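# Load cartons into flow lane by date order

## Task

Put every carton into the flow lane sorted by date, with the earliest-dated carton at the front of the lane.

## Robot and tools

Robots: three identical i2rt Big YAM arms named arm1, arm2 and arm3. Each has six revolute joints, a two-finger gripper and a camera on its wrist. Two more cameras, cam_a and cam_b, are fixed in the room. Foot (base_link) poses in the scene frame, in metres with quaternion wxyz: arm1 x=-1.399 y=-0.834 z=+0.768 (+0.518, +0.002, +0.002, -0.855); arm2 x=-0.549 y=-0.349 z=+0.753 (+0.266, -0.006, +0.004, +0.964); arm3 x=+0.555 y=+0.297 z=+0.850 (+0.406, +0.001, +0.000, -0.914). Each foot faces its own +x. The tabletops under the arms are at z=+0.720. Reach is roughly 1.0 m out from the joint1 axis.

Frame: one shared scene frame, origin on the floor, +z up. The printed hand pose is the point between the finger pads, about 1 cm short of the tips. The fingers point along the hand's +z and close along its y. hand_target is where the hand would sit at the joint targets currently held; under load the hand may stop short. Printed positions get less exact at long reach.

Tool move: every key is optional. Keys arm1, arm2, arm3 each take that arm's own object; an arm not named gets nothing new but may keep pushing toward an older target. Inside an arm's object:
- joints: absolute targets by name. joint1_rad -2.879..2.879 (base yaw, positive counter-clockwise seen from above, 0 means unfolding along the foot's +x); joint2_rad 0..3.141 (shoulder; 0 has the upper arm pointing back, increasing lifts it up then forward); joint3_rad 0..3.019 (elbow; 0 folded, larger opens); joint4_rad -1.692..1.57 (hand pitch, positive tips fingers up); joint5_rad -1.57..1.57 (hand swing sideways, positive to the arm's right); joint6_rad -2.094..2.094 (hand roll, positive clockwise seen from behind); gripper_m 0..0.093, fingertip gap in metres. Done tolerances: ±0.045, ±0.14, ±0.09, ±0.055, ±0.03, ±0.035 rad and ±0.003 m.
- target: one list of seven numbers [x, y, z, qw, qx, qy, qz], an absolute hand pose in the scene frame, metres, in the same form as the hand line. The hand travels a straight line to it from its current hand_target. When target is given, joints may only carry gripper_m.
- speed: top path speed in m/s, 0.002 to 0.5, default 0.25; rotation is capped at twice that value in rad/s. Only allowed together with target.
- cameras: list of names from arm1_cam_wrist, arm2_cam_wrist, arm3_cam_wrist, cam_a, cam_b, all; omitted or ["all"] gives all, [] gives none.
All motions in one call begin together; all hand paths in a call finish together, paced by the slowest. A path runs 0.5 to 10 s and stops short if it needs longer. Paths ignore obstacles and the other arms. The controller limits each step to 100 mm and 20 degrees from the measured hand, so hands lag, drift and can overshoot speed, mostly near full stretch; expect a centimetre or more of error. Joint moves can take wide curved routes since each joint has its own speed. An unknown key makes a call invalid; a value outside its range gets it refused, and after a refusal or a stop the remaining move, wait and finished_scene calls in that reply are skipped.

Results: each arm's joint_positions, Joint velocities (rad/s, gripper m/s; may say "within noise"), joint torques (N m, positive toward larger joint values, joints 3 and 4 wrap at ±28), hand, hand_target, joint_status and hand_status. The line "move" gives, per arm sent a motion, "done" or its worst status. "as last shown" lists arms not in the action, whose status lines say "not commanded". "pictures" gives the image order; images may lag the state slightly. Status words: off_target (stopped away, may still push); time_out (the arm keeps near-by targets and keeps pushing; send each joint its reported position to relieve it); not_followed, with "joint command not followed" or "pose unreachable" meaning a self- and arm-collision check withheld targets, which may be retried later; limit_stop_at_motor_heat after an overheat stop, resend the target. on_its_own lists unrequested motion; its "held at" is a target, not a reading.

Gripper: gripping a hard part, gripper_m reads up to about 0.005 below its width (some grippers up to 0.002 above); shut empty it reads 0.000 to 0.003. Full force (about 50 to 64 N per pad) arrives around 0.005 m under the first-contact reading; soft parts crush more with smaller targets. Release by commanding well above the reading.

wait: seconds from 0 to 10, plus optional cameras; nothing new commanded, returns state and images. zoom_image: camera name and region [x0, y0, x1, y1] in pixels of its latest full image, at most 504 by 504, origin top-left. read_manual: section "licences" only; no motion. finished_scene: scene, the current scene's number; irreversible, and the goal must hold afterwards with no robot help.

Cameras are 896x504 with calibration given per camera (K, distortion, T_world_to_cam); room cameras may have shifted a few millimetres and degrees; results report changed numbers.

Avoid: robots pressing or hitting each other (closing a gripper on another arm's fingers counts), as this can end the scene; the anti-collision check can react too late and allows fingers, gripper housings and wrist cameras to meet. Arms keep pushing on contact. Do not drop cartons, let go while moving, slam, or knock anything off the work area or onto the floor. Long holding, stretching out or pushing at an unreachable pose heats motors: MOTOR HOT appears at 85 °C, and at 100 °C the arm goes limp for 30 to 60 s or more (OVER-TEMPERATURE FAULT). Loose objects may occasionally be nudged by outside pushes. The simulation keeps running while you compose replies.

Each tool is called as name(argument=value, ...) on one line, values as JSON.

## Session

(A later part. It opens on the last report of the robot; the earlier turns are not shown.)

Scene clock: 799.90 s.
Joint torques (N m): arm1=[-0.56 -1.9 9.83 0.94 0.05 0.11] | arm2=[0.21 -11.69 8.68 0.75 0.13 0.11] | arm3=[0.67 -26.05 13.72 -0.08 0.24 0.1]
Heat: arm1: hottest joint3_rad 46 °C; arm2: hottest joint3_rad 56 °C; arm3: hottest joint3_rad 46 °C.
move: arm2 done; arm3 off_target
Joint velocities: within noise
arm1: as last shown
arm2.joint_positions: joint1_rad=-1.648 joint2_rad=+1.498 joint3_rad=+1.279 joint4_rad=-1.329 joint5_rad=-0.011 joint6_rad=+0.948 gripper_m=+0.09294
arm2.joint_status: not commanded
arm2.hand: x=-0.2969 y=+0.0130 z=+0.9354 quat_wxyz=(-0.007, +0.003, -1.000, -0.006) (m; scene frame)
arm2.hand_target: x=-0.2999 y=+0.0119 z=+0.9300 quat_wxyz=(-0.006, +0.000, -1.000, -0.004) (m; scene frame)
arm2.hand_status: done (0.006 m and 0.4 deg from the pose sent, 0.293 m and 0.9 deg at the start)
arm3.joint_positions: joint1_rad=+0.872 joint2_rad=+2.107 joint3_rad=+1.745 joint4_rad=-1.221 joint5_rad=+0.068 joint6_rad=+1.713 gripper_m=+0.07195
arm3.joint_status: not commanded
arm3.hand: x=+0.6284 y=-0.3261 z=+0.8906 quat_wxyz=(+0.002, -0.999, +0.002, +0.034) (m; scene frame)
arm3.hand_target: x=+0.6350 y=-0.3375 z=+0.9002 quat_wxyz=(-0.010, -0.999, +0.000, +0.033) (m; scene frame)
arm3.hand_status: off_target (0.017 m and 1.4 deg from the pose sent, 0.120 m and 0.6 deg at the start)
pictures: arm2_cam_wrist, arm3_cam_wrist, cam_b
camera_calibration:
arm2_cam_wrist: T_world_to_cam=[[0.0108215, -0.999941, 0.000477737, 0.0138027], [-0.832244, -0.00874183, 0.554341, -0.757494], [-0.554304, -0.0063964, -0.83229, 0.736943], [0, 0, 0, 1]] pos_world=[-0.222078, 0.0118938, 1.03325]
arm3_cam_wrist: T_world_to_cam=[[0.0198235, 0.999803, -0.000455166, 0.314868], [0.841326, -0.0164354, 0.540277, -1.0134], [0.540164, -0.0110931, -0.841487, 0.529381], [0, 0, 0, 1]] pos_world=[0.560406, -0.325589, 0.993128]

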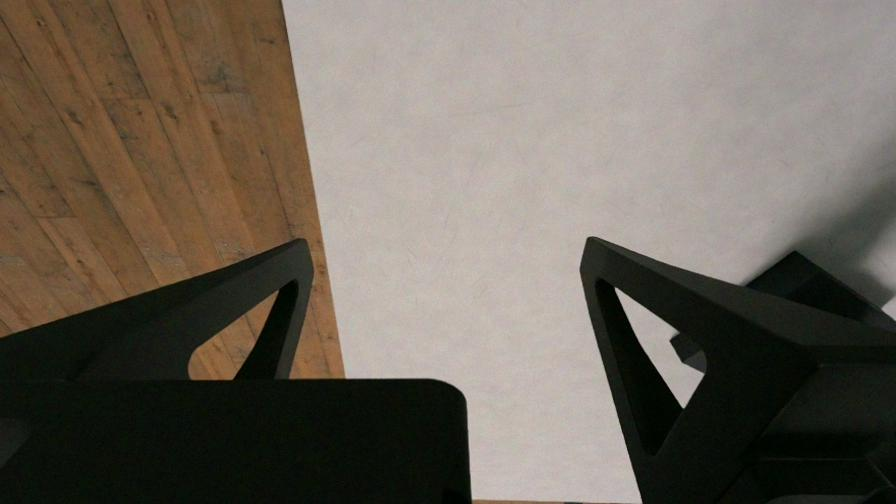

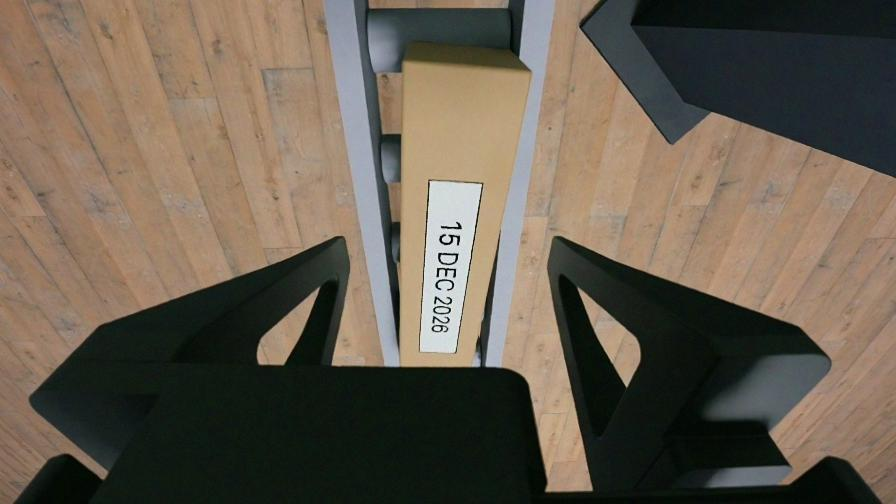

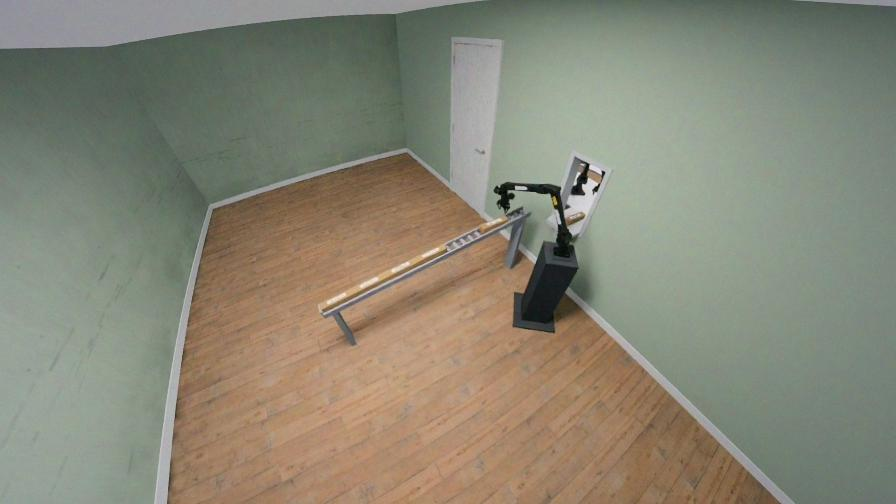

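move(arm3={"joints": {"joint1_rad": -0.2, "joint2_rad": 1.394, "joint3_rad": 0.875, "joint4_rad": -1.052, "joint5_rad": 0.0, "joint6_rad": 0.6, "gripper_m": 0.093}}, arm2={"joints": {"joint1_rad": -1.2, "joint2_rad": 0.8, "joint3_rad": 1.2, "joint4_rad": -1.3, "joint5_rad": 0.0, "joint6_rad": 0.0}}, cameras=["arm3_cam_wrist"])

move(arm3={"target": [0.005, 0.009, 0.787, 0.0, 1.0, 0.0, 0.0], "speed": 0.3}, cameras=["arm3_cam_wrist"])

move(arm3={"joints": {"gripper_m": 0.05}}, cameras=["arm3_cam_wrist"])

move(arm3={"target": [0.01, 0.012, 0.93, 0.02, 1.0, 0.0, 0.0], "speed": 0.3}, cameras=["arm3_cam_wrist"])

move(arm3={"target": [0.31, 0.12, 0.94, 0.01, 1.0, 0.0, 0.0], "speed": 0.4}, cameras=["arm3_cam_wrist"])

move(arm3={"joints": {"joint1_rad": 0.853, "joint2_rad": 2.097, "joint3_rad": 1.749, "joint4_rad": -1.219, "joint5_rad": 0.0, "joint6_rad": 1.686}}, cameras=["arm3_cam_wrist", "cam_b"])

Scene clock: 811.60 s.
Joint torques (N m): arm1=[-0.62 -1.9 9.81 0.92 0.05 0.11] | arm2=[0.62 -1.26 10.15 1.76 0.05 -0.14] | arm3=[-0.44 -13.39 9.54 0.38 -0.02 -0.01]
Heat: arm1: hottest joint3_rad 46 °C; arm2: hottest joint3_rad 54 °C; arm3: hottest joint3_rad 46 °C.
move: arm2 done; arm3 done
Joint velocities: within noise
arm1: as last shown
arm2.joint_positions: joint1_rad=-1.209 joint2_rad=+0.799 joint3_rad=+1.205 joint4_rad=-1.305 joint5_rad=-0.002 joint6_rad=+0.011 gripper_m=+0.09297
arm2.joint_status: all done
arm2.hand: x=-0.4974 y=-0.0389 z=+1.1579 quat_wxyz=(-0.251, +0.604, -0.727, -0.207) (m; scene frame)
arm2.hand_target: x=-0.4998 y=-0.0376 z=+1.1556 quat_wxyz=(-0.251, +0.612, -0.722, -0.205) (m; scene frame)
arm2.hand_status: not commanded
arm3.joint_positions: joint1_rad=-0.193 joint2_rad=+1.399 joint3_rad=+0.874 joint4_rad=-1.052 joint5_rad=+0.003 joint6_rad=+0.609 gripper_m=+0.09290
arm3.joint_status: all done
arm3.hand: x=+0.2714 y=+0.0864 z=+0.9276 quat_wxyz=(+0.003, -1.000, -0.017, -0.003) (m; scene frame)
arm3.hand_target: x=+0.2697 y=+0.0877 z=+0.9294 quat_wxyz=(+0.000, -1.000, -0.018, -0.001) (m; scene frame)
arm3.hand_status: not commanded
pictures: arm3_cam_wrist
camera_calibration:
arm3_cam_wrist: T_world_to_cam=[[-0.0190354, 0.999813, 0.003406, -0.0834083], [0.799771, 0.0131823, 0.600161, -0.77306], [0.600004, 0.0141484, -0.799872, 0.700855], [0, 0, 0, 1]] pos_world=[0.196168, 0.0836675, 1.02484]

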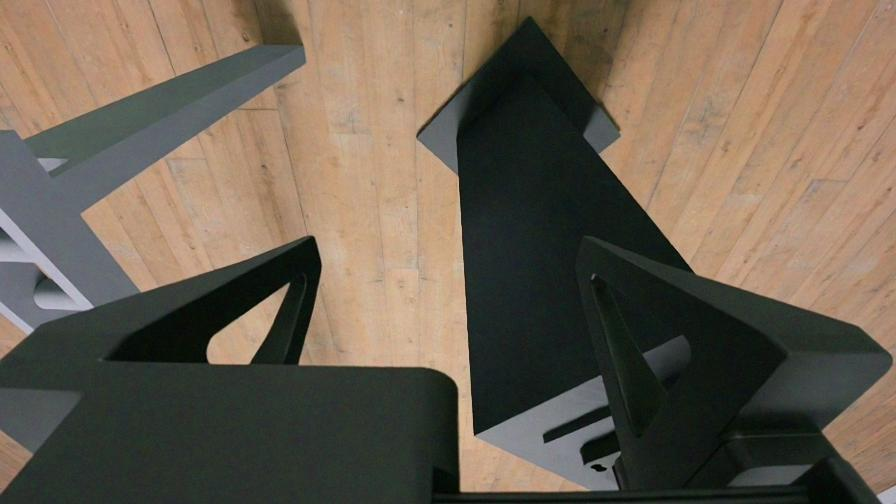

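Scene clock: 813.80 s.
Joint torques (N m): arm1=[-0.67 -1.9 9.81 0.91 0.05 0.11] | arm2=[0.62 -1.08 10.11 1.73 0.05 -0.12] | arm3=[-0.62 -24.76 12.62 0.03 0.16 -0.04]
Heat: arm1: hottest joint3_rad 46 °C; arm2: hottest joint3_rad 54 °C; arm3: hottest joint3_rad 46 °C.
move: arm3 off_target
Joint velocities: within noise
arm1.joint_positions: joint1_rad=+0.817 joint2_rad=+0.702 joint3_rad=+1.193 joint4_rad=-1.291 joint5_rad=+0.002 joint6_rad=-0.007 gripper_m=+0.09299
arm1.joint_status: not commanded
arm1.hand: x=-1.3066 y=-1.1053 z=+1.1970 quat_wxyz=(-0.305, -0.535, -0.757, +0.217) (m; scene frame)
arm1.hand_target: x=-1.3118 y=-1.1047 z=+1.1995 quat_wxyz=(-0.304, -0.544, -0.751, +0.218) (m; scene frame)
arm1.hand_status: not commanded
arm2: as last shown
arm2.hand_target: x=-0.4998 y=-0.0376 z=+1.1556 quat_wxyz=(-0.251, +0.612, -0.721, -0.205) (m; scene frame)
arm3.joint_positions: joint1_rad=-0.344 joint2_rad=+2.184 joint3_rad=+1.582 joint4_rad=-0.974 joint5_rad=-0.002 joint6_rad=+0.492 gripper_m=+0.09291
arm3.joint_status: not commanded
arm3.hand: x=+0.0184 y=+0.0099 z=+0.7875 quat_wxyz=(+0.001, -1.000, +0.000, -0.004) (m; scene frame)
arm3.hand_target: x=+0.0054 y=+0.0092 z=+0.7871 quat_wxyz=(+0.000, -1.000, +0.000, +0.000) (m; scene frame)
arm3.hand_status: off_target (0.013 m and 0.5 deg from the pose sent, 0.311 m and 2.0 deg at the start)
pictures: arm3_cam_wrist
camera_calibration:
arm3_cam_wrist: T_world_to_cam=[[0.0153447, 0.999882, -0.000996424, -0.0085572], [0.798099, -0.0116477, 0.602413, -0.487079], [0.602331, -0.0100391, -0.798184, 0.740589], [0, 0, 0, 1]] pos_world=[-0.057211, 0.0103177, 0.88454]

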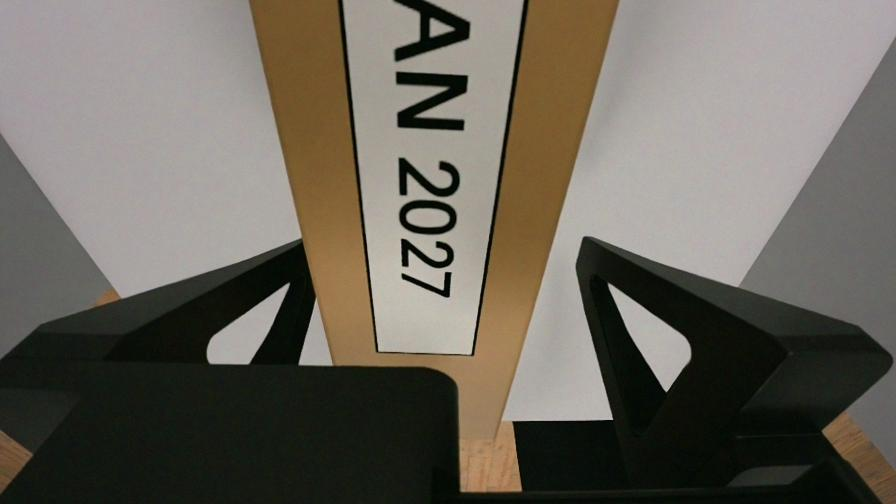

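Scene clock: 814.43 s.
Joint torques (N m): arm1=[-0.62 -1.79 9.78 0.92 0.05 0.11] | arm2=[0.62 -1.08 10.11 1.74 0.06 -0.12] | arm3=[-0.67 -24.64 12.56 0.01 0.17 -0.03]
Heat: arm1: hottest joint3_rad 46 °C; arm2: hottest joint3_rad 54 °C; arm3: hottest joint3_rad 46 °C.
move: arm3 off_target
Joint velocities: within noise
arm1, arm2: as last shown
arm2.hand_target: x=-0.4998 y=-0.0376 z=+1.1556 quat_wxyz=(-0.251, +0.612, -0.722, -0.205) (m; scene frame)
arm3.joint_positions: joint1_rad=-0.344 joint2_rad=+2.184 joint3_rad=+1.582 joint4_rad=-0.975 joint5_rad=-0.002 joint6_rad=+0.492 gripper_m=+0.05814
arm3.joint_status: gripper_m off_target (ended at +0.05817, target +0.05000)
arm3.hand: x=+0.0185 y=+0.0100 z=+0.7875 quat_wxyz=(+0.001, -1.000, +0.000, -0.004) (m; scene frame)
arm3.hand_target: x=+0.0054 y=+0.0092 z=+0.7871 quat_wxyz=(+0.000, -1.000, +0.000, +0.000) (m; scene frame)
arm3.hand_status: not commanded
pictures: arm3_cam_wrist
camera_calibration:
arm3_cam_wrist: T_world_to_cam=[[0.0153069, 0.999883, -0.000770594, -0.00876066], [0.797883, -0.01175, 0.602698, -0.487422], [0.602618, -0.00984027, -0.797969, 0.740354], [0, 0, 0, 1]] pos_world=[-0.0571111, 0.0103177, 0.884541]

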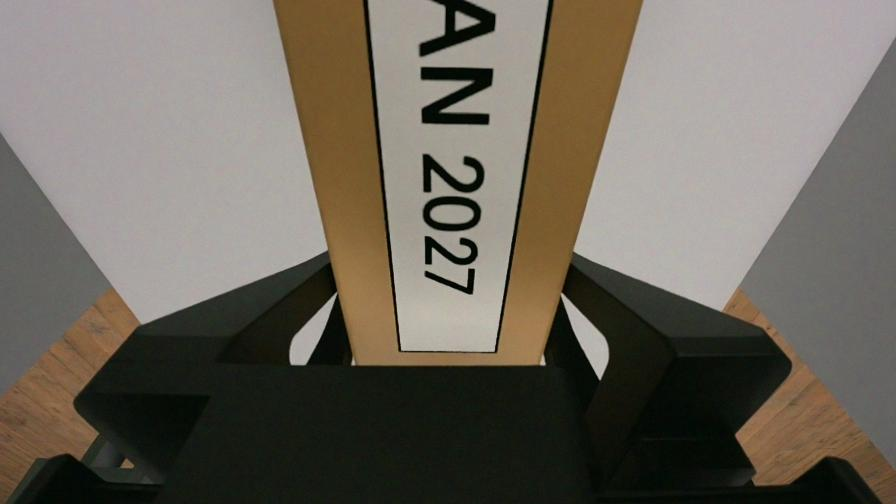

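Scene clock: 815.87 s.
Joint torques (N m): arm1=[-0.62 -1.9 9.8 0.92 0.05 0.11] | arm2=[0.56 -1.08 10.11 1.74 0.05 -0.12] | arm3=[-0.67 -25.05 14.84 0.09 -0.01 -0.02]
Heat: arm1: hottest joint3_rad 46 °C; arm2: hottest joint3_rad 54 °C; arm3: hottest joint3_rad 46 °C.
move: arm3 off_target
Joint velocities: within noise
arm1, arm2: as last shown
arm3.joint_positions: joint1_rad=-0.351 joint2_rad=+2.013 joint3_rad=+1.650 joint4_rad=-1.233 joint5_rad=-0.033 joint6_rad=+0.482 gripper_m=+0.05814
arm3.joint_status: not commanded
arm3.hand: x=+0.0294 y=+0.0151 z=+0.9112 quat_wxyz=(-0.009, -1.000, -0.001, -0.020) (m; scene frame)
arm3.hand_target: x=+0.0109 y=+0.0125 z=+0.9302 quat_wxyz=(-0.020, -1.000, +0.000, +0.000) (m; scene frame)
arm3.hand_status: off_target (0.027 m and 2.6 deg from the pose sent, 0.143 m and 2.4 deg at the start; pose on its path clipped on 4 of 43 steps)
pictures: arm3_cam_wrist
camera_calibration:
arm3_cam_wrist: T_world_to_cam=[[0.013933, 0.999721, -0.0190722, 0.00284832], [0.778865, 0.0011103, 0.627191, -0.592637], [0.627037, -0.0235933, -0.778632, 0.814409], [0, 0, 0, 1]] pos_world=[-0.0491202, 0.017025, 1.00588]

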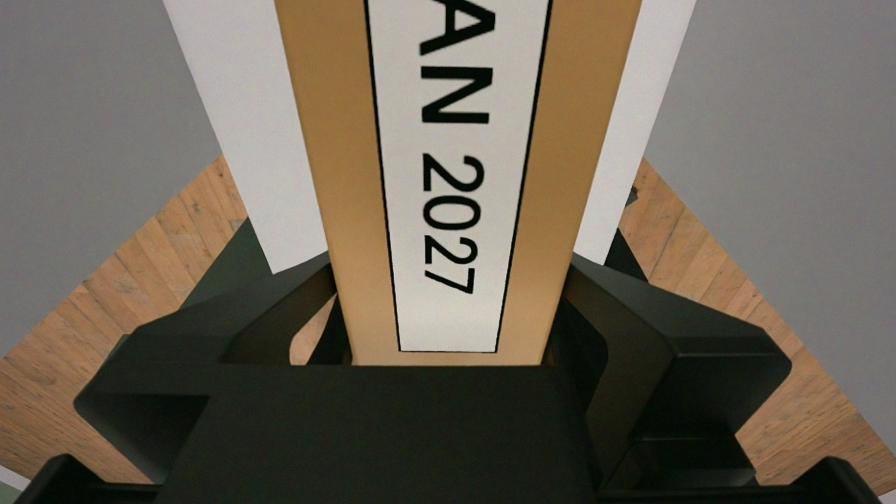

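Scene clock: 817.70 s.
Joint torques (N m): arm1=[-0.62 -1.85 9.83 0.92 0.05 0.11] | arm2=[0.62 -1.08 10.11 1.76 0.05 -0.12] | arm3=[1.2 -11.58 10.33 0.1 0.24 0.14]
Heat: arm1: hottest joint3_rad 46 °C; arm2: hottest joint3_rad 54 °C; arm3: hottest joint3_rad 46 °C.
move: arm3 done
Joint velocities: within noise
arm1, arm2: as last shown
arm3.joint_positions: joint1_rad=-0.227 joint2_rad=+1.246 joint3_rad=+0.748 joint4_rad=-1.079 joint5_rad=-0.020 joint6_rad=+0.612 gripper_m=+0.05814
arm3.joint_status: not commanded
arm3.hand: x=+0.3106 y=+0.1237 z=+0.9322 quat_wxyz=(-0.006, -1.000, +0.002, -0.010) (m; scene frame)
arm3.hand_target: x=+0.3100 y=+0.1200 z=+0.9400 quat_wxyz=(-0.010, -1.000, +0.000, +0.000) (m; scene frame)
arm3.hand_status: done (0.009 m and 1.2 deg from the pose sent, 0.301 m and 2.3 deg at the start)
pictures: arm3_cam_wrist
camera_calibration:
arm3_cam_wrist: T_world_to_cam=[[0.0190266, 0.999709, -0.0148423, -0.114869], [0.791598, -0.00599432, 0.611013, -0.812945], [0.610746, -0.0233747, -0.791481, 0.673967], [0, 0, 0, 1]] pos_world=[0.234089, 0.125716, 1.02845]

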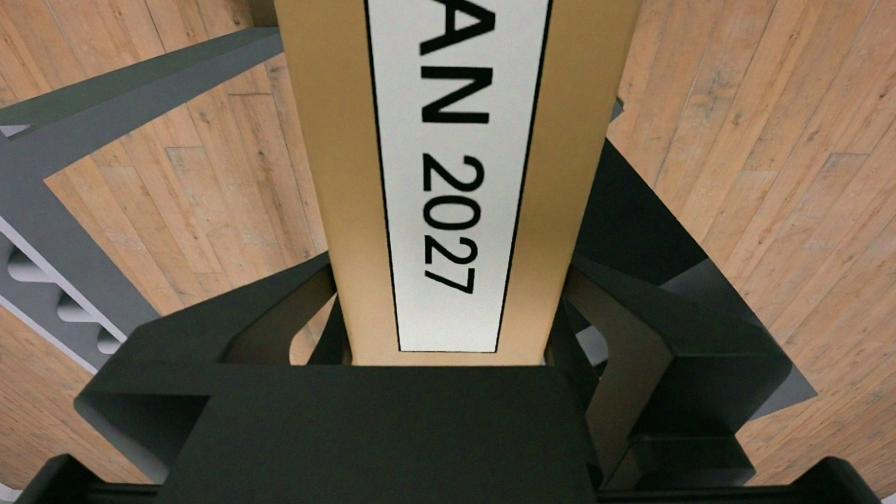

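Scene clock: 819.67 s.
Joint torques (N m): arm1=[-0.62 -1.85 9.8 0.92 0.05 0.1] | arm2=[0.56 -1.08 10.13 1.74 0.06 -0.11] | arm3=[-0.15 -26.93 14.71 -0.14 0.31 0.16]
Heat: arm1: hottest joint3_rad 46 °C; arm2: hottest joint3_rad 54 °C; arm3: hottest joint3_rad 46 °C.
move: arm3 done
Joint velocities: within noise
arm1, arm2: as last shown
arm3.joint_positions: joint1_rad=+0.854 joint2_rad=+2.101 joint3_rad=+1.696 joint4_rad=-1.210 joint5_rad=-0.005 joint6_rad=+1.676 gripper_m=+0.05814
arm3.joint_status: all done
arm3.hand: x=+0.6281 y=-0.3100 z=+0.8768 quat_wxyz=(+0.023, -1.000, -0.007, -0.001) (m; scene frame)
arm3.hand_target: x=+0.6286 y=-0.3288 z=+0.8977 quat_wxyz=(-0.002, -1.000, -0.002, -0.001) (m; scene frame)
arm3.hand_status: not commanded
pictures: arm3_cam_wrist, cam_b
camera_calibration:
arm3_cam_wrist: T_world_to_cam=[[0.00126537, 0.999086, 0.0427171, 0.272367], [0.801997, -0.02653, 0.596738, -1.03338], [0.597326, 0.0335039, -0.801298, 0.460795], [0, 0, 0, 1]] pos_world=[0.553182, -0.314972, 0.974259]

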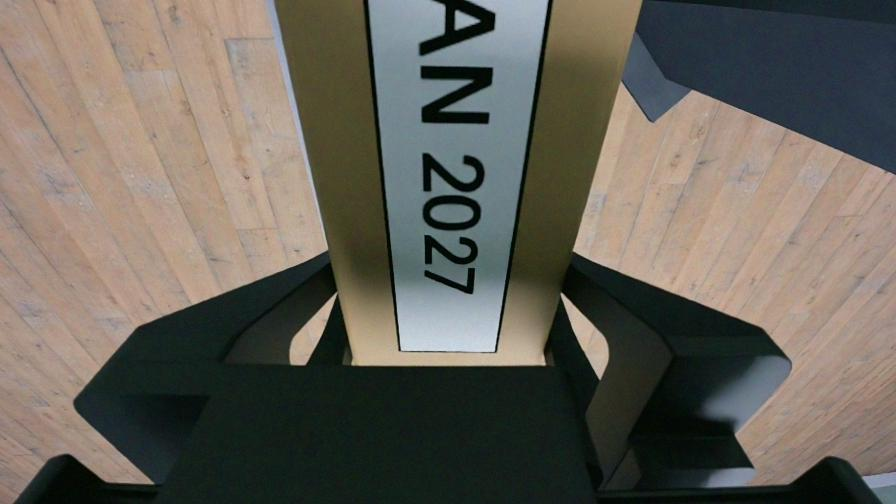

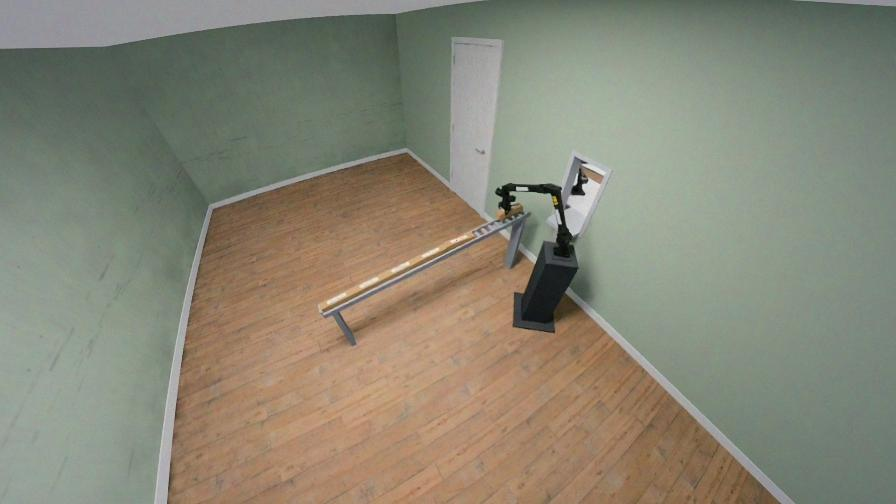

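move(arm3={"target": [0.635, -0.334, 0.80, 0.015, 0.9992, 0.0, -0.033], "speed": 0.25}, cameras=[])

move(arm3={"target": [0.635, -0.332, 0.768, 0.01, 0.9992, 0.0, -0.033], "speed": 0.12}, cameras=["arm3_cam_wrist"])

move(arm3={"joints": {"gripper_m": 0.075}}, cameras=["arm3_cam_wrist"])

move(arm3={"target": [0.635, -0.338, 0.90, 0.01, 0.9992, 0.0, -0.033], "speed": 0.3}, cameras=["arm3_cam_wrist", "cam_b"])

Scene clock: 828.13 s.
Joint torques (N m): arm1=[-0.56 -1.9 9.83 0.94 0.05 0.11] | arm2=[0.56 -1.08 10.11 1.74 0.05 -0.12] | arm3=[0.73 -28.22 10.41 0.53 0.41 0.15]
Heat: arm1: hottest joint3_rad 46 °C; arm2: hottest joint3_rad 53 °C; arm3: hottest joint3_rad 47 °C.
move: arm3 off_target
Joint velocities: within noise
arm1, arm2: as last shown
arm3.joint_positions: joint1_rad=+0.873 joint2_rad=+2.226 joint3_rad=+1.659 joint4_rad=-1.016 joint5_rad=+0.065 joint6_rad=+1.708 gripper_m=+0.05814
arm3.joint_status: not commanded
arm3.hand: x=+0.6299 y=-0.3239 z=+0.7892 quat_wxyz=(+0.001, -0.999, -0.001, +0.032) (m; scene frame)
arm3.hand_target: x=+0.6351 y=-0.3337 z=+0.8001 quat_wxyz=(-0.015, -0.999, +0.000, +0.033) (m; scene frame)
arm3.hand_status: off_target (0.016 m and 1.9 deg from the pose sent, 0.081 m and 5.9 deg at the start)
pictures: none
No camera images: "cameras" was empty.

Scene clock: 829.17 s.
Joint torques (N m): arm1=[-0.5 -1.85 9.81 0.91 0.05 0.11] | arm2=[0.56 -1.08 10.13 1.76 0.06 -0.12] | arm3=[0.73 -25.52 9.55 0.54 0.25 0.12]
Heat: arm1: hottest joint3_rad 46 °C; arm2: hottest joint3_rad 53 °C; arm3: hottest joint3_rad 47 °C.
move: arm3 off_target
Joint velocities: within noise
arm1, arm2: as last shown
arm3.joint_positions: joint1_rad=+0.873 joint2_rad=+2.242 joint3_rad=+1.659 joint4_rad=-0.970 joint5_rad=+0.068 joint6_rad=+1.710 gripper_m=+0.05814
arm3.joint_status: not commanded
arm3.hand: x=+0.6305 y=-0.3319 z=+0.7793 quat_wxyz=(-0.013, -0.999, +0.000, +0.031) (m; scene frame)
arm3.hand_target: x=+0.6349 y=-0.3317 z=+0.7682 quat_wxyz=(-0.010, -0.999, +0.000, +0.033) (m; scene frame)
arm3.hand_status: off_target (0.012 m and 0.4 deg from the pose sent, 0.023 m and 1.3 deg at the start)
pictures: arm3_cam_wrist
camera_calibration:
arm3_cam_wrist: T_world_to_cam=[[0.0153336, 0.999423, -0.0302973, 0.346576], [0.83889, 0.00362932, 0.544288, -0.95001], [0.544084, -0.033762, -0.838351, 0.422063], [0, 0, 0, 1]] pos_world=[0.562002, -0.328679, 0.881416]

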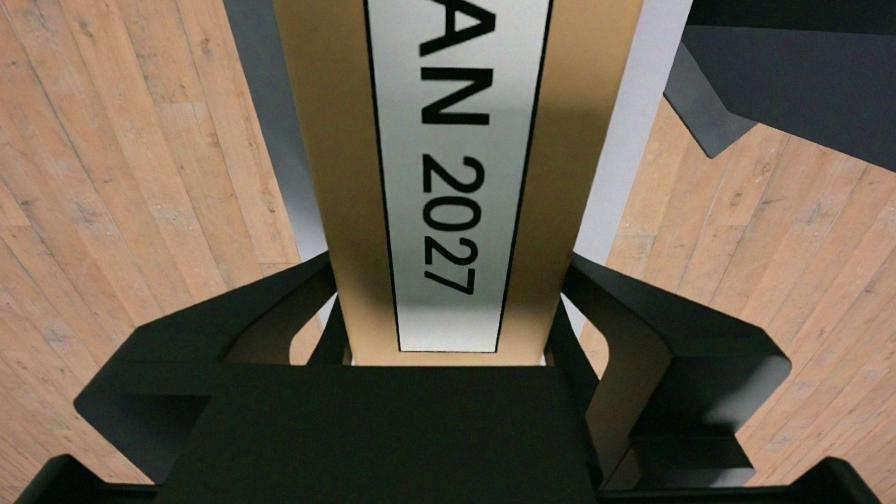

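Scene clock: 829.73 s.
Joint torques (N m): arm1=[-0.56 -1.9 9.81 0.94 0.05 0.11] | arm2=[0.56 -1.03 10.11 1.76 0.06 -0.12] | arm3=[0.67 -25.35 9.63 0.57 0.25 0.13]
Heat: arm1: hottest joint3_rad 46 °C; arm2: hottest joint3_rad 53 °C; arm3: hottest joint3_rad 47 °C.
move: arm3 done
Joint velocities: within noise
arm1: as last shown
arm2.joint_positions: joint1_rad=-1.209 joint2_rad=+0.799 joint3_rad=+1.205 joint4_rad=-1.305 joint5_rad=-0.002 joint6_rad=+0.011 gripper_m=+0.09297
arm2.joint_status: not commanded
arm2.hand: x=-0.4974 y=-0.0389 z=+1.1579 quat_wxyz=(-0.251, +0.604, -0.727, -0.207) (m; scene frame)
arm2.hand_target: x=-0.4998 y=-0.0376 z=+1.1556 quat_wxyz=(-0.251, +0.612, -0.722, -0.205) (m; scene frame)
arm2.hand_status: not commanded
arm3.joint_positions: joint1_rad=+0.873 joint2_rad=+2.242 joint3_rad=+1.659 joint4_rad=-0.970 joint5_rad=+0.068 joint6_rad=+1.710 gripper_m=+0.07486
arm3.joint_status: all done
arm3.hand: x=+0.6305 y=-0.3319 z=+0.7793 quat_wxyz=(-0.013, -0.999, +0.000, +0.031) (m; scene frame)
arm3.hand_target: x=+0.6349 y=-0.3317 z=+0.7682 quat_wxyz=(-0.010, -0.999, +0.000, +0.033) (m; scene frame)
arm3.hand_status: not commanded
pictures: arm3_cam_wrist
camera_calibration:
arm3_cam_wrist: T_world_to_cam=[[0.0153336, 0.999423, -0.0302973, 0.346576], [0.83889, 0.00362932, 0.544288, -0.95001], [0.544084, -0.033762, -0.838351, 0.422063], [0, 0, 0, 1]] pos_world=[0.562002, -0.328679, 0.881416]

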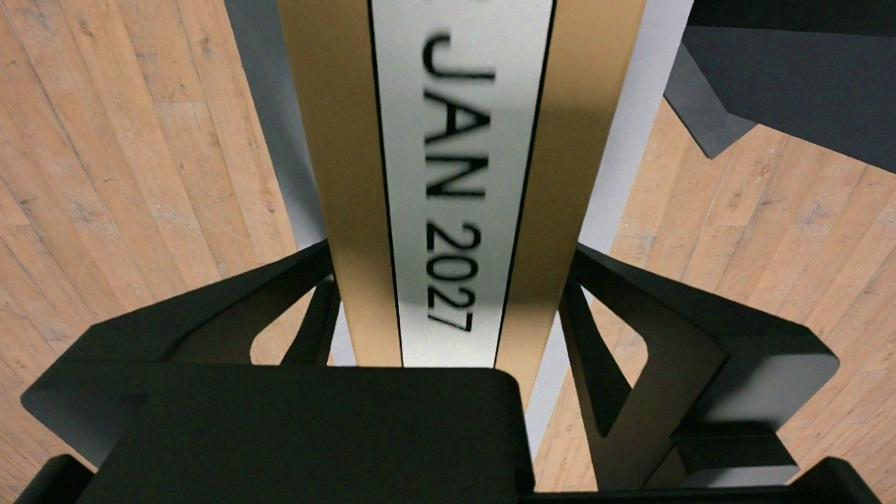

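Scene clock: 831.07 s.
Joint torques (N m): arm1=[-0.56 -1.85 9.8 0.92 0.05 0.11] | arm2=[0.56 -1.08 10.13 1.76 0.06 -0.12] | arm3=[0.56 -24.88 13.26 -0.06 0.24 0.12]
Heat: arm1: hottest joint3_rad 46 °C; arm2: hottest joint3_rad 53 °C; arm3: hottest joint3_rad 47 °C.
move: arm3 done
Joint velocities: within noise
arm1.joint_positions: joint1_rad=+0.817 joint2_rad=+0.702 joint3_rad=+1.193 joint4_rad=-1.291 joint5_rad=+0.002 joint6_rad=-0.007 gripper_m=+0.09299
arm1.joint_status: not commanded
arm1.hand: x=-1.3066 y=-1.1053 z=+1.1970 quat_wxyz=(-0.305, -0.535, -0.757, +0.217) (m; scene frame)
arm1.hand_target: x=-1.3118 y=-1.1047 z=+1.1995 quat_wxyz=(-0.304, -0.544, -0.751, +0.218) (m; scene frame)
arm1.hand_status: not commanded
arm2: as last shown
arm3.joint_positions: joint1_rad=+0.873 joint2_rad=+2.092 joint3_rad=+1.753 joint4_rad=-1.221 joint5_rad=+0.068 joint6_rad=+1.710 gripper_m=+0.07496
arm3.joint_status: not commanded
arm3.hand: x=+0.6299 y=-0.3305 z=+0.9030 quat_wxyz=(-0.010, -0.999, +0.000, +0.032) (m; scene frame)
arm3.hand_target: x=+0.6349 y=-0.3377 z=+0.8999 quat_wxyz=(-0.010, -0.999, +0.000, +0.033) (m; scene frame)
arm3.hand_status: done (0.010 m and 0.1 deg from the pose sent, 0.121 m and 0.4 deg at the start)
pictures: arm3_cam_wrist, cam_b
camera_calibration:
arm3_cam_wrist: T_world_to_cam=[[0.0153361, 0.999585, -0.0243808, 0.343639], [0.839591, 0.000368167, 0.543218, -1.01745], [0.543002, -0.0288008, -0.839237, 0.529222], [0, 0, 0, 1]] pos_world=[0.561603, -0.32788, 1.00522]

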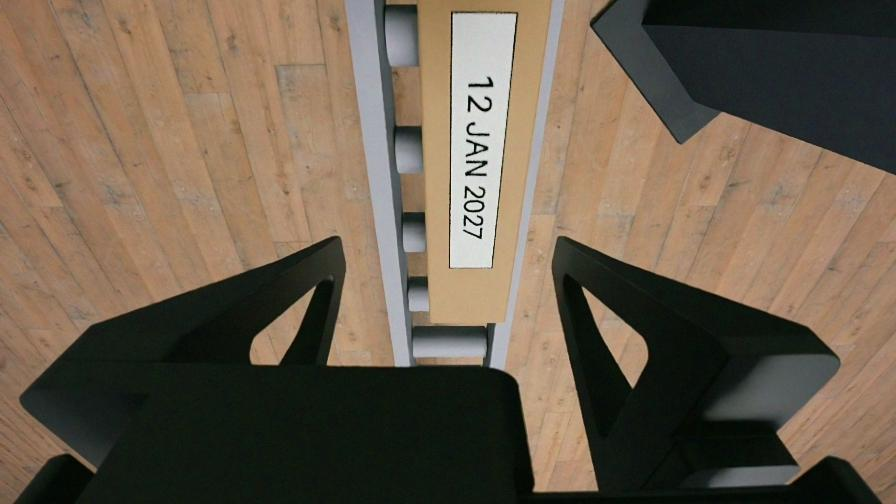

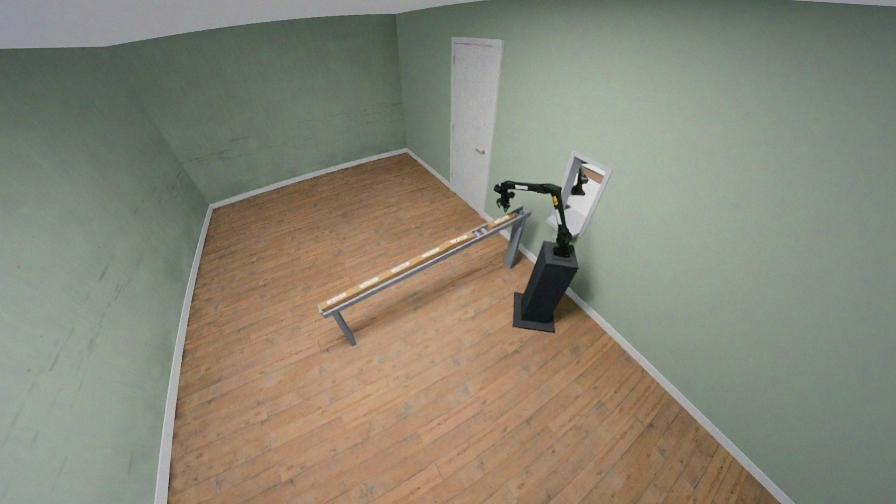

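move(arm1={"joints": {"joint1_rad": -2.381, "joint2_rad": 1.157, "joint3_rad": 1.011, "joint4_rad": -0.744, "joint5_rad": 0.0, "joint6_rad": 0.0}}, arm2={"joints": {"joint1_rad": 2.262, "joint2_rad": 1.124, "joint3_rad": 1.168, "joint4_rad": -0.934, "joint5_rad": 0.0, "joint6_rad": 0.0}}, arm3={"joints": {"joint1_rad": -0.2, "joint2_rad": 1.394, "joint3_rad": 0.875, "joint4_rad": -1.052, "joint5_rad": 0.0, "joint6_rad": 0.6, "gripper_m": 0.093}}, cameras=["all"])

Scene clock: 854.07 s.
Joint torques (N m): arm1=[-0.26 -10.29 10.81 1.32 0.03 0.11] | arm2=[0.44 -7.24 10.91 1.66 0 -0.11] | arm3=[-0.5 -12.98 9.63 0.29 -0.01 -0.04]
Heat: arm1: hottest joint3_rad 46 °C; arm2: hottest joint3_rad 52 °C; arm3: hottest joint3_rad 49 °C.
move: arm1 done; arm2 done; arm3 done
Joint velocities: within noise
arm1.joint_positions: joint1_rad=-2.367 joint2_rad=+1.169 joint3_rad=+0.998 joint4_rad=-0.749 joint5_rad=+0.001 joint6_rad=-0.007 gripper_m=+0.09303
arm1.joint_status: all done
arm1.hand: x=-1.5319 y=-0.3931 z=+1.0144 quat_wxyz=(+0.195, -0.762, +0.562, +0.256) (m; scene frame)
arm1.hand_target: x=-1.5268 y=-0.3888 z=+1.0276 quat_wxyz=(+0.204, -0.753, +0.566, +0.267) (m; scene frame)
arm1.hand_status: not commanded
arm2.joint_positions: joint1_rad=+2.254 joint2_rad=+1.129 joint3_rad=+1.173 joint4_rad=-0.936 joint5_rad=+0.000 joint6_rad=+0.009 gripper_m=+0.09303
arm2.joint_status: all done
arm2.hand: x=-0.4865 y=-0.7980 z=+1.0860 quat_wxyz=(+0.260, +0.620, +0.708, -0.218) (m; scene frame)
arm2.hand_target: x=-0.4832 y=-0.7960 z=+1.0859 quat_wxyz=(+0.260, +0.614, +0.713, -0.219) (m; scene frame)
arm2.hand_status: not commanded
arm3.joint_positions: joint1_rad=-0.193 joint2_rad=+1.396 joint3_rad=+0.874 joint4_rad=-1.052 joint5_rad=+0.003 joint6_rad=+0.608 gripper_m=+0.09290
arm3.joint_status: all done
arm3.hand: x=+0.2714 y=+0.0864 z=+0.9285 quat_wxyz=(+0.002, -1.000, -0.018, -0.002) (m; scene frame)
arm3.hand_target: x=+0.2696 y=+0.0876 z=+0.9295 quat_wxyz=(+0.000, -1.000, -0.018, -0.001) (m; scene frame)
arm3.hand_status: not commanded
pictures: arm1_cam_wrist, arm2_cam_wrist, arm3_cam_wrist, cam_a, cam_b
camera_calibration:
arm1_cam_wrist: T_world_to_cam=[[0.950378, 0.310991, -0.00816256, 1.58972], [0.311097, -0.950106, 0.0227454, 0.077784], [-0.000681688, -0.0241561, -0.999708, 1.12711], [0, 0, 0, 1]] pos_world=[-1.53426, -0.393259, 1.13798]
arm2_cam_wrist: T_world_to_cam=[[-0.99125, -0.131991, -0.00093609, -0.588513], [-0.13137, 0.987227, -0.0901405, 0.829718], [0.0128219, -0.0892289, -0.995929, 1.13954], [0, 0, 0, 1]] pos_world=[-0.488975, -0.795119, 1.20914]
arm3_cam_wrist: T_world_to_cam=[[-0.0193502, 0.999811, 0.0018495, -0.0819502], [0.801032, 0.0143961, 0.598448, -0.772473], [0.598309, 0.0130616, -0.801159, 0.703353], [0, 0, 0, 1]] pos_world=[0.196368, 0.0838683, 1.02593]

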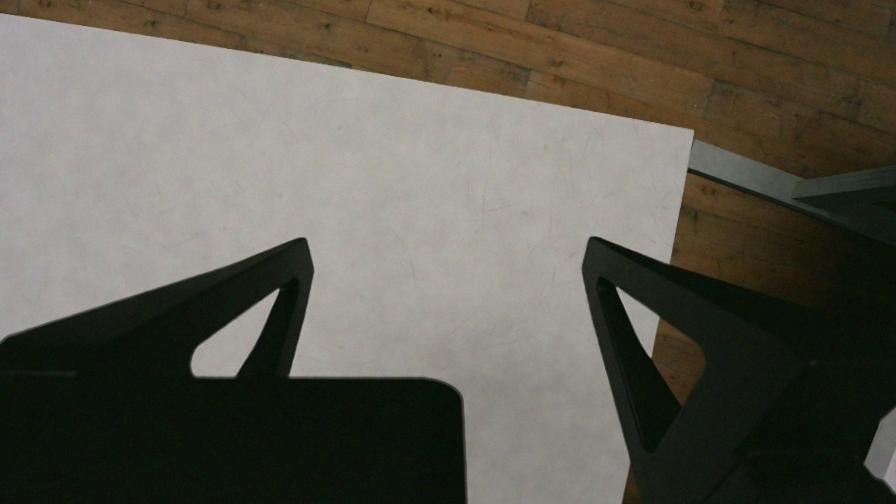

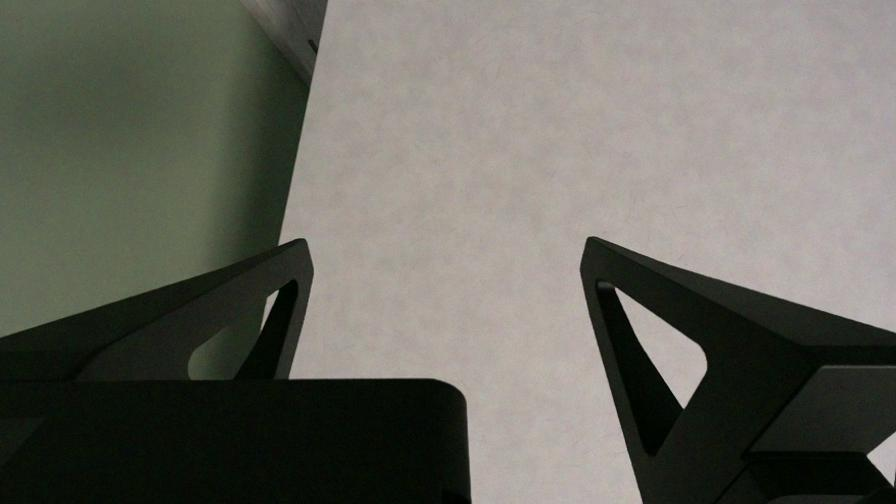

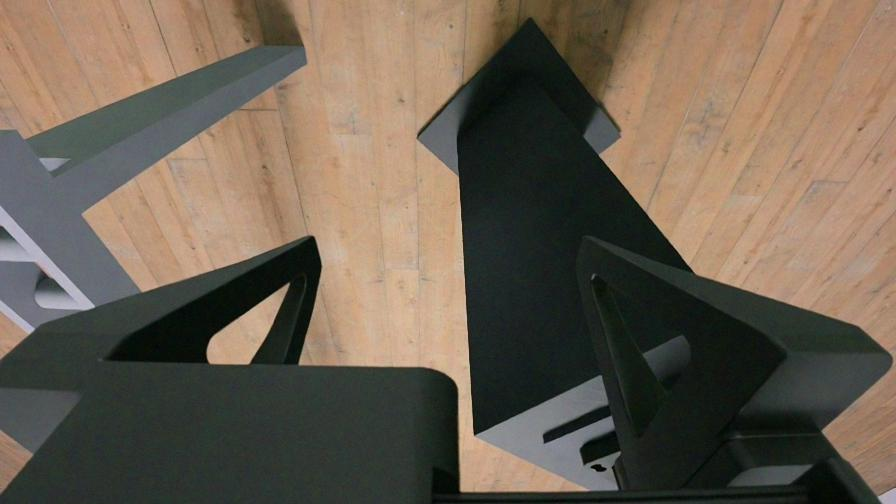

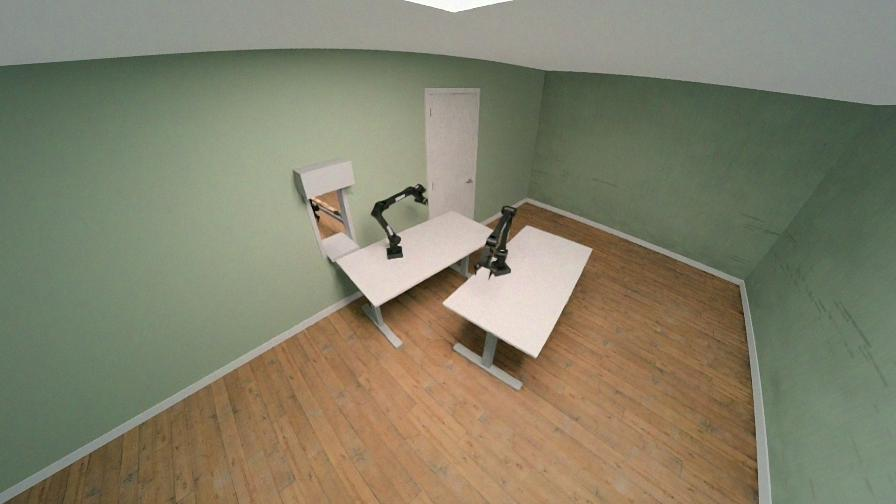

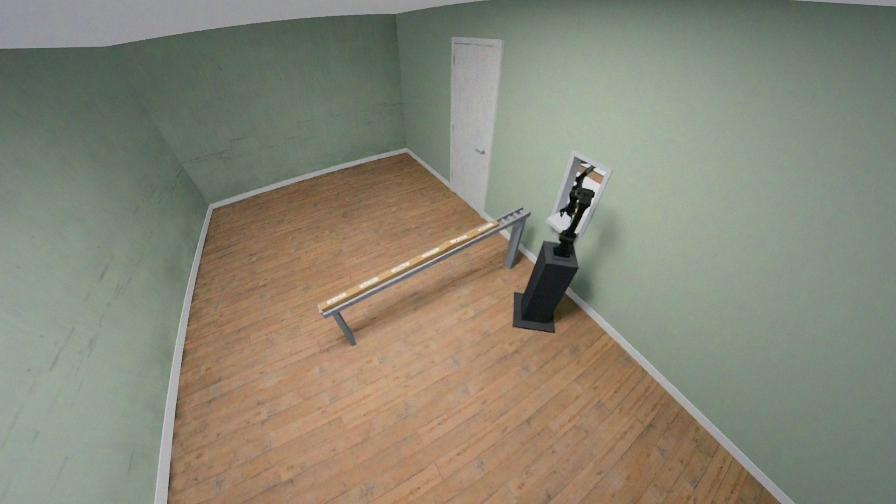

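move(cameras=["cam_b"])

zoom_image(camera="cam_b", region=[200, 150, 704, 504])

Scene clock: 886.77 s.
Joint torques (N m): arm1=[-0.26 -10.4 10.8 1.32 0.03 0.11] | arm2=[0.5 -7.3 10.91 1.63 0.01 -0.11] | arm3=[-0.5 -12.92 9.65 0.42 -0.01 -0.03]
Heat: arm1: hottest joint3_rad 48 °C; arm2: hottest joint3_rad 54 °C; arm3: hottest joint3_rad 46 °C.
Joint velocities: within noise
arm1.joint_positions: joint1_rad=-2.367 joint2_rad=+1.169 joint3_rad=+0.998 joint4_rad=-0.749 joint5_rad=+0.001 joint6_rad=-0.007 gripper_m=+0.09303
arm1.joint_status: all done
arm1.hand: x=-1.5319 y=-0.3931 z=+1.0144 quat_wxyz=(+0.195, -0.762, +0.562, +0.256) (m; scene frame)
arm1.hand_target: x=-1.5268 y=-0.3888 z=+1.0276 quat_wxyz=(+0.204, -0.753, +0.566, +0.267) (m; scene frame)
arm1.hand_status: not commanded
arm2.joint_positions: joint1_rad=+2.254 joint2_rad=+1.129 joint3_rad=+1.173 joint4_rad=-0.936 joint5_rad=+0.000 joint6_rad=+0.009 gripper_m=+0.09303
arm2.joint_status: all done
arm2.hand: x=-0.4865 y=-0.7980 z=+1.0860 quat_wxyz=(+0.260, +0.620, +0.708, -0.218) (m; scene frame)
arm2.hand_target: x=-0.4832 y=-0.7960 z=+1.0859 quat_wxyz=(+0.260, +0.614, +0.713, -0.219) (m; scene frame)
arm2.hand_status: not commanded
arm3.joint_positions: joint1_rad=-0.193 joint2_rad=+1.396 joint3_rad=+0.874 joint4_rad=-1.052 joint5_rad=+0.003 joint6_rad=+0.608 gripper_m=+0.09290
arm3.joint_status: all done
arm3.hand: x=+0.2714 y=+0.0864 z=+0.9285 quat_wxyz=(+0.002, -1.000, -0.018, -0.002) (m; scene frame)
arm3.hand_target: x=+0.2696 y=+0.0876 z=+0.9295 quat_wxyz=(+0.000, -1.000, -0.018, -0.001) (m; scene frame)
arm3.hand_status: not commanded
pictures: cam_b

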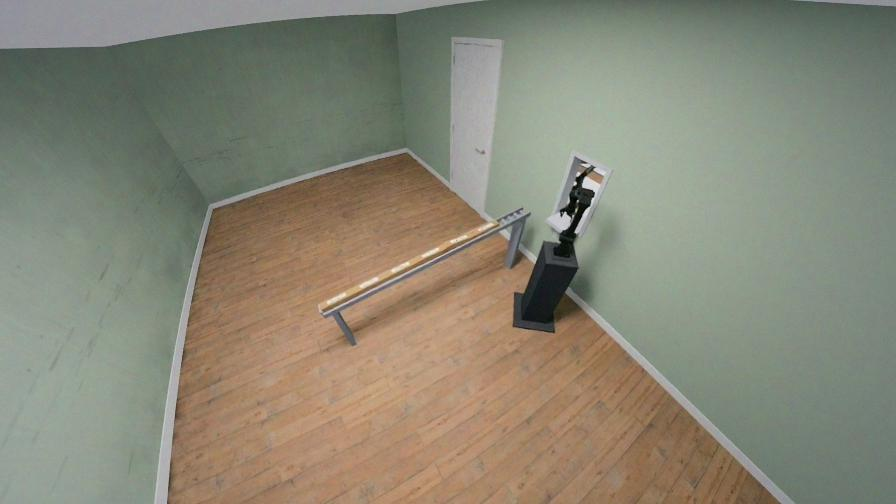

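Scaled by 1.000.

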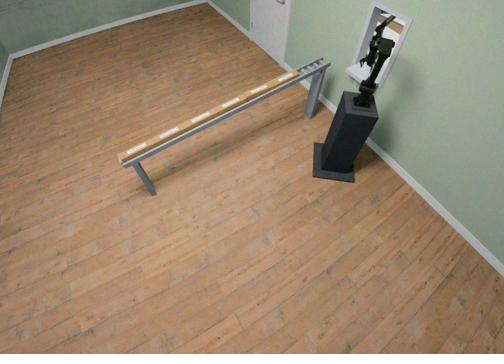

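move(arm1={"joints": {"joint1_rad": -2.381, "joint2_rad": 1.157, "joint3_rad": 1.011, "joint4_rad": -0.744, "joint5_rad": 0, "joint6_rad": 0}}, arm2={"joints": {"joint1_rad": 2.262, "joint2_rad": 1.124, "joint3_rad": 1.168, "joint4_rad": -0.934, "joint5_rad": 0, "joint6_rad": 0}}, cameras=["arm1_cam_wrist", "arm2_cam_wrist", "arm3_cam_wrist", "cam_a"])

Scene clock: 893.33 s.
Joint torques (N m): arm1=[-0.32 -10.34 10.78 1.31 0.02 0.1] | arm2=[0.5 -7.24 10.89 1.65 0 -0.11] | arm3=[-0.32 -12.98 9.59 0.38 -0.01 -0.02]
Heat: arm1: hottest joint3_rad 48 °C; arm2: hottest joint3_rad 54 °C; arm3: hottest joint3_rad 45 °C.
move: arm1 done; arm2 done
Joint velocities: within noise
arm1.joint_positions: joint1_rad=-2.367 joint2_rad=+1.169 joint3_rad=+0.998 joint4_rad=-0.749 joint5_rad=+0.001 joint6_rad=-0.007 gripper_m=+0.09303
arm1.joint_status: all done
arm1.hand: x=-1.5319 y=-0.3931 z=+1.0144 quat_wxyz=(+0.195, -0.762, +0.562, +0.256) (m; scene frame)
arm1.hand_target: x=-1.5268 y=-0.3888 z=+1.0276 quat_wxyz=(+0.204, -0.753, +0.566, +0.267) (m; scene frame)
arm1.hand_status: not commanded
arm2.joint_positions: joint1_rad=+2.254 joint2_rad=+1.129 joint3_rad=+1.173 joint4_rad=-0.936 joint5_rad=+0.000 joint6_rad=+0.009 gripper_m=+0.09303
arm2.joint_status: all done
arm2.hand: x=-0.4865 y=-0.7980 z=+1.0860 quat_wxyz=(+0.260, +0.620, +0.708, -0.218) (m; scene frame)
arm2.hand_target: x=-0.4833 y=-0.7959 z=+1.0859 quat_wxyz=(+0.260, +0.614, +0.713, -0.219) (m; scene frame)
arm2.hand_status: not commanded
arm3: as last shown
pictures: arm1_cam_wrist, arm2_cam_wrist, arm3_cam_wrist, cam_a
camera_calibration:
arm1_cam_wrist: T_world_to_cam=[[0.950378, 0.310991, -0.00816256, 1.58972], [0.311097, -0.950106, 0.0227454, 0.077784], [-0.000681688, -0.0241561, -0.999708, 1.12711], [0, 0, 0, 1]] pos_world=[-1.53426, -0.393259, 1.13798]
arm2_cam_wrist: T_world_to_cam=[[-0.99125, -0.131991, -0.00093609, -0.588513], [-0.13137, 0.987227, -0.0901405, 0.829718], [0.0128219, -0.0892289, -0.995929, 1.13954], [0, 0, 0, 1]] pos_world=[-0.488975, -0.795119, 1.20914]
arm3_cam_wrist: T_world_to_cam=[[-0.0197102, 0.999804, 0.0018344, -0.081764], [0.801023, 0.0146934, 0.598454, -0.7725], [0.59831, 0.013265, -0.801155, 0.703333], [0, 0, 0, 1]] pos_world=[0.196368, 0.0837688, 1.02593]

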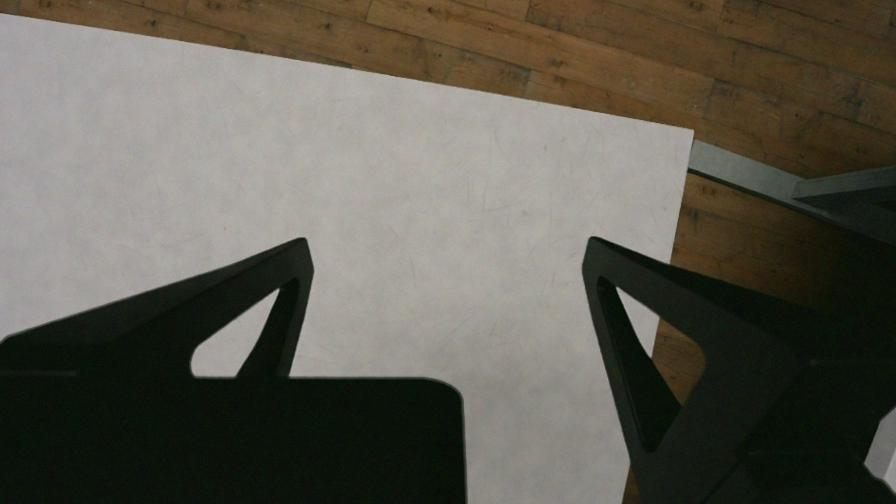

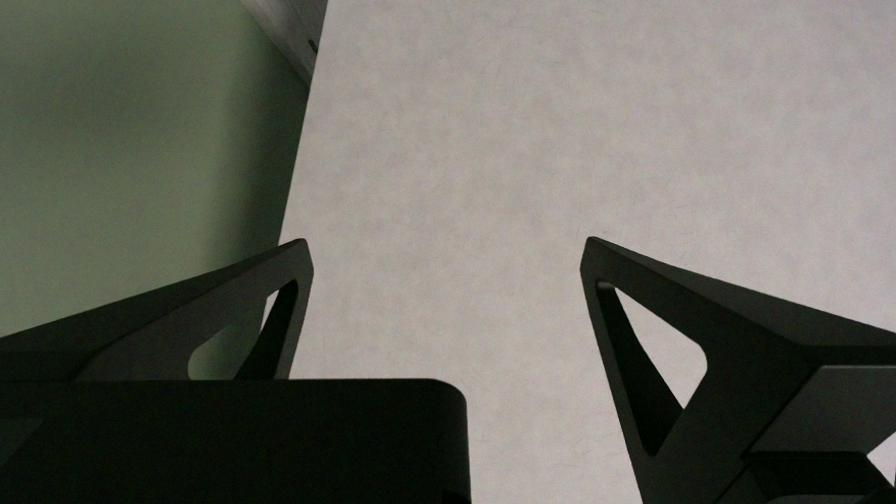

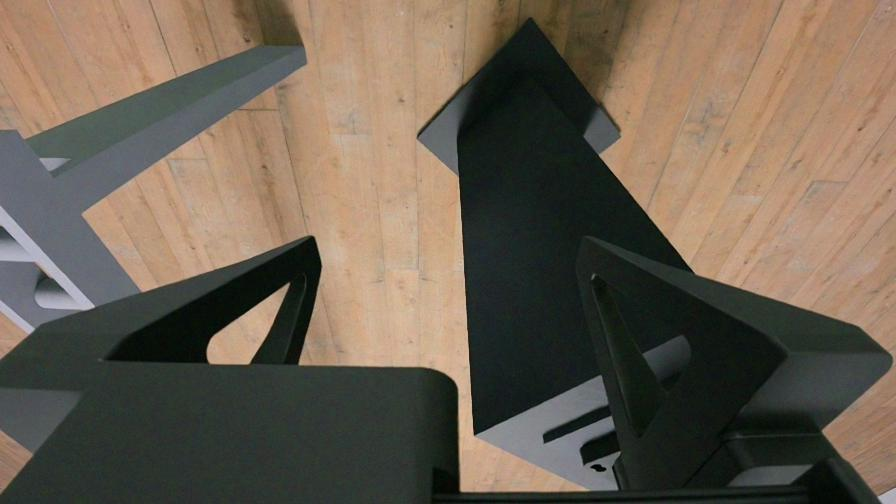

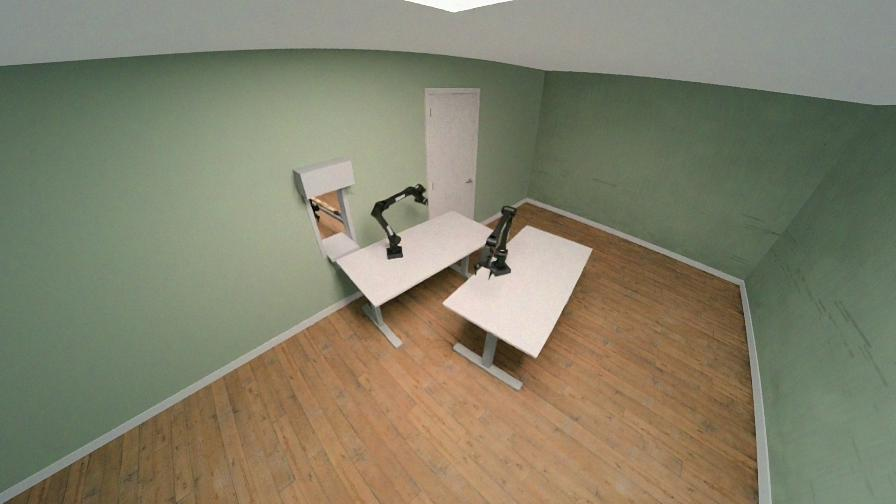

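finished_scene(scene=1)

The scene is finished: the task was done.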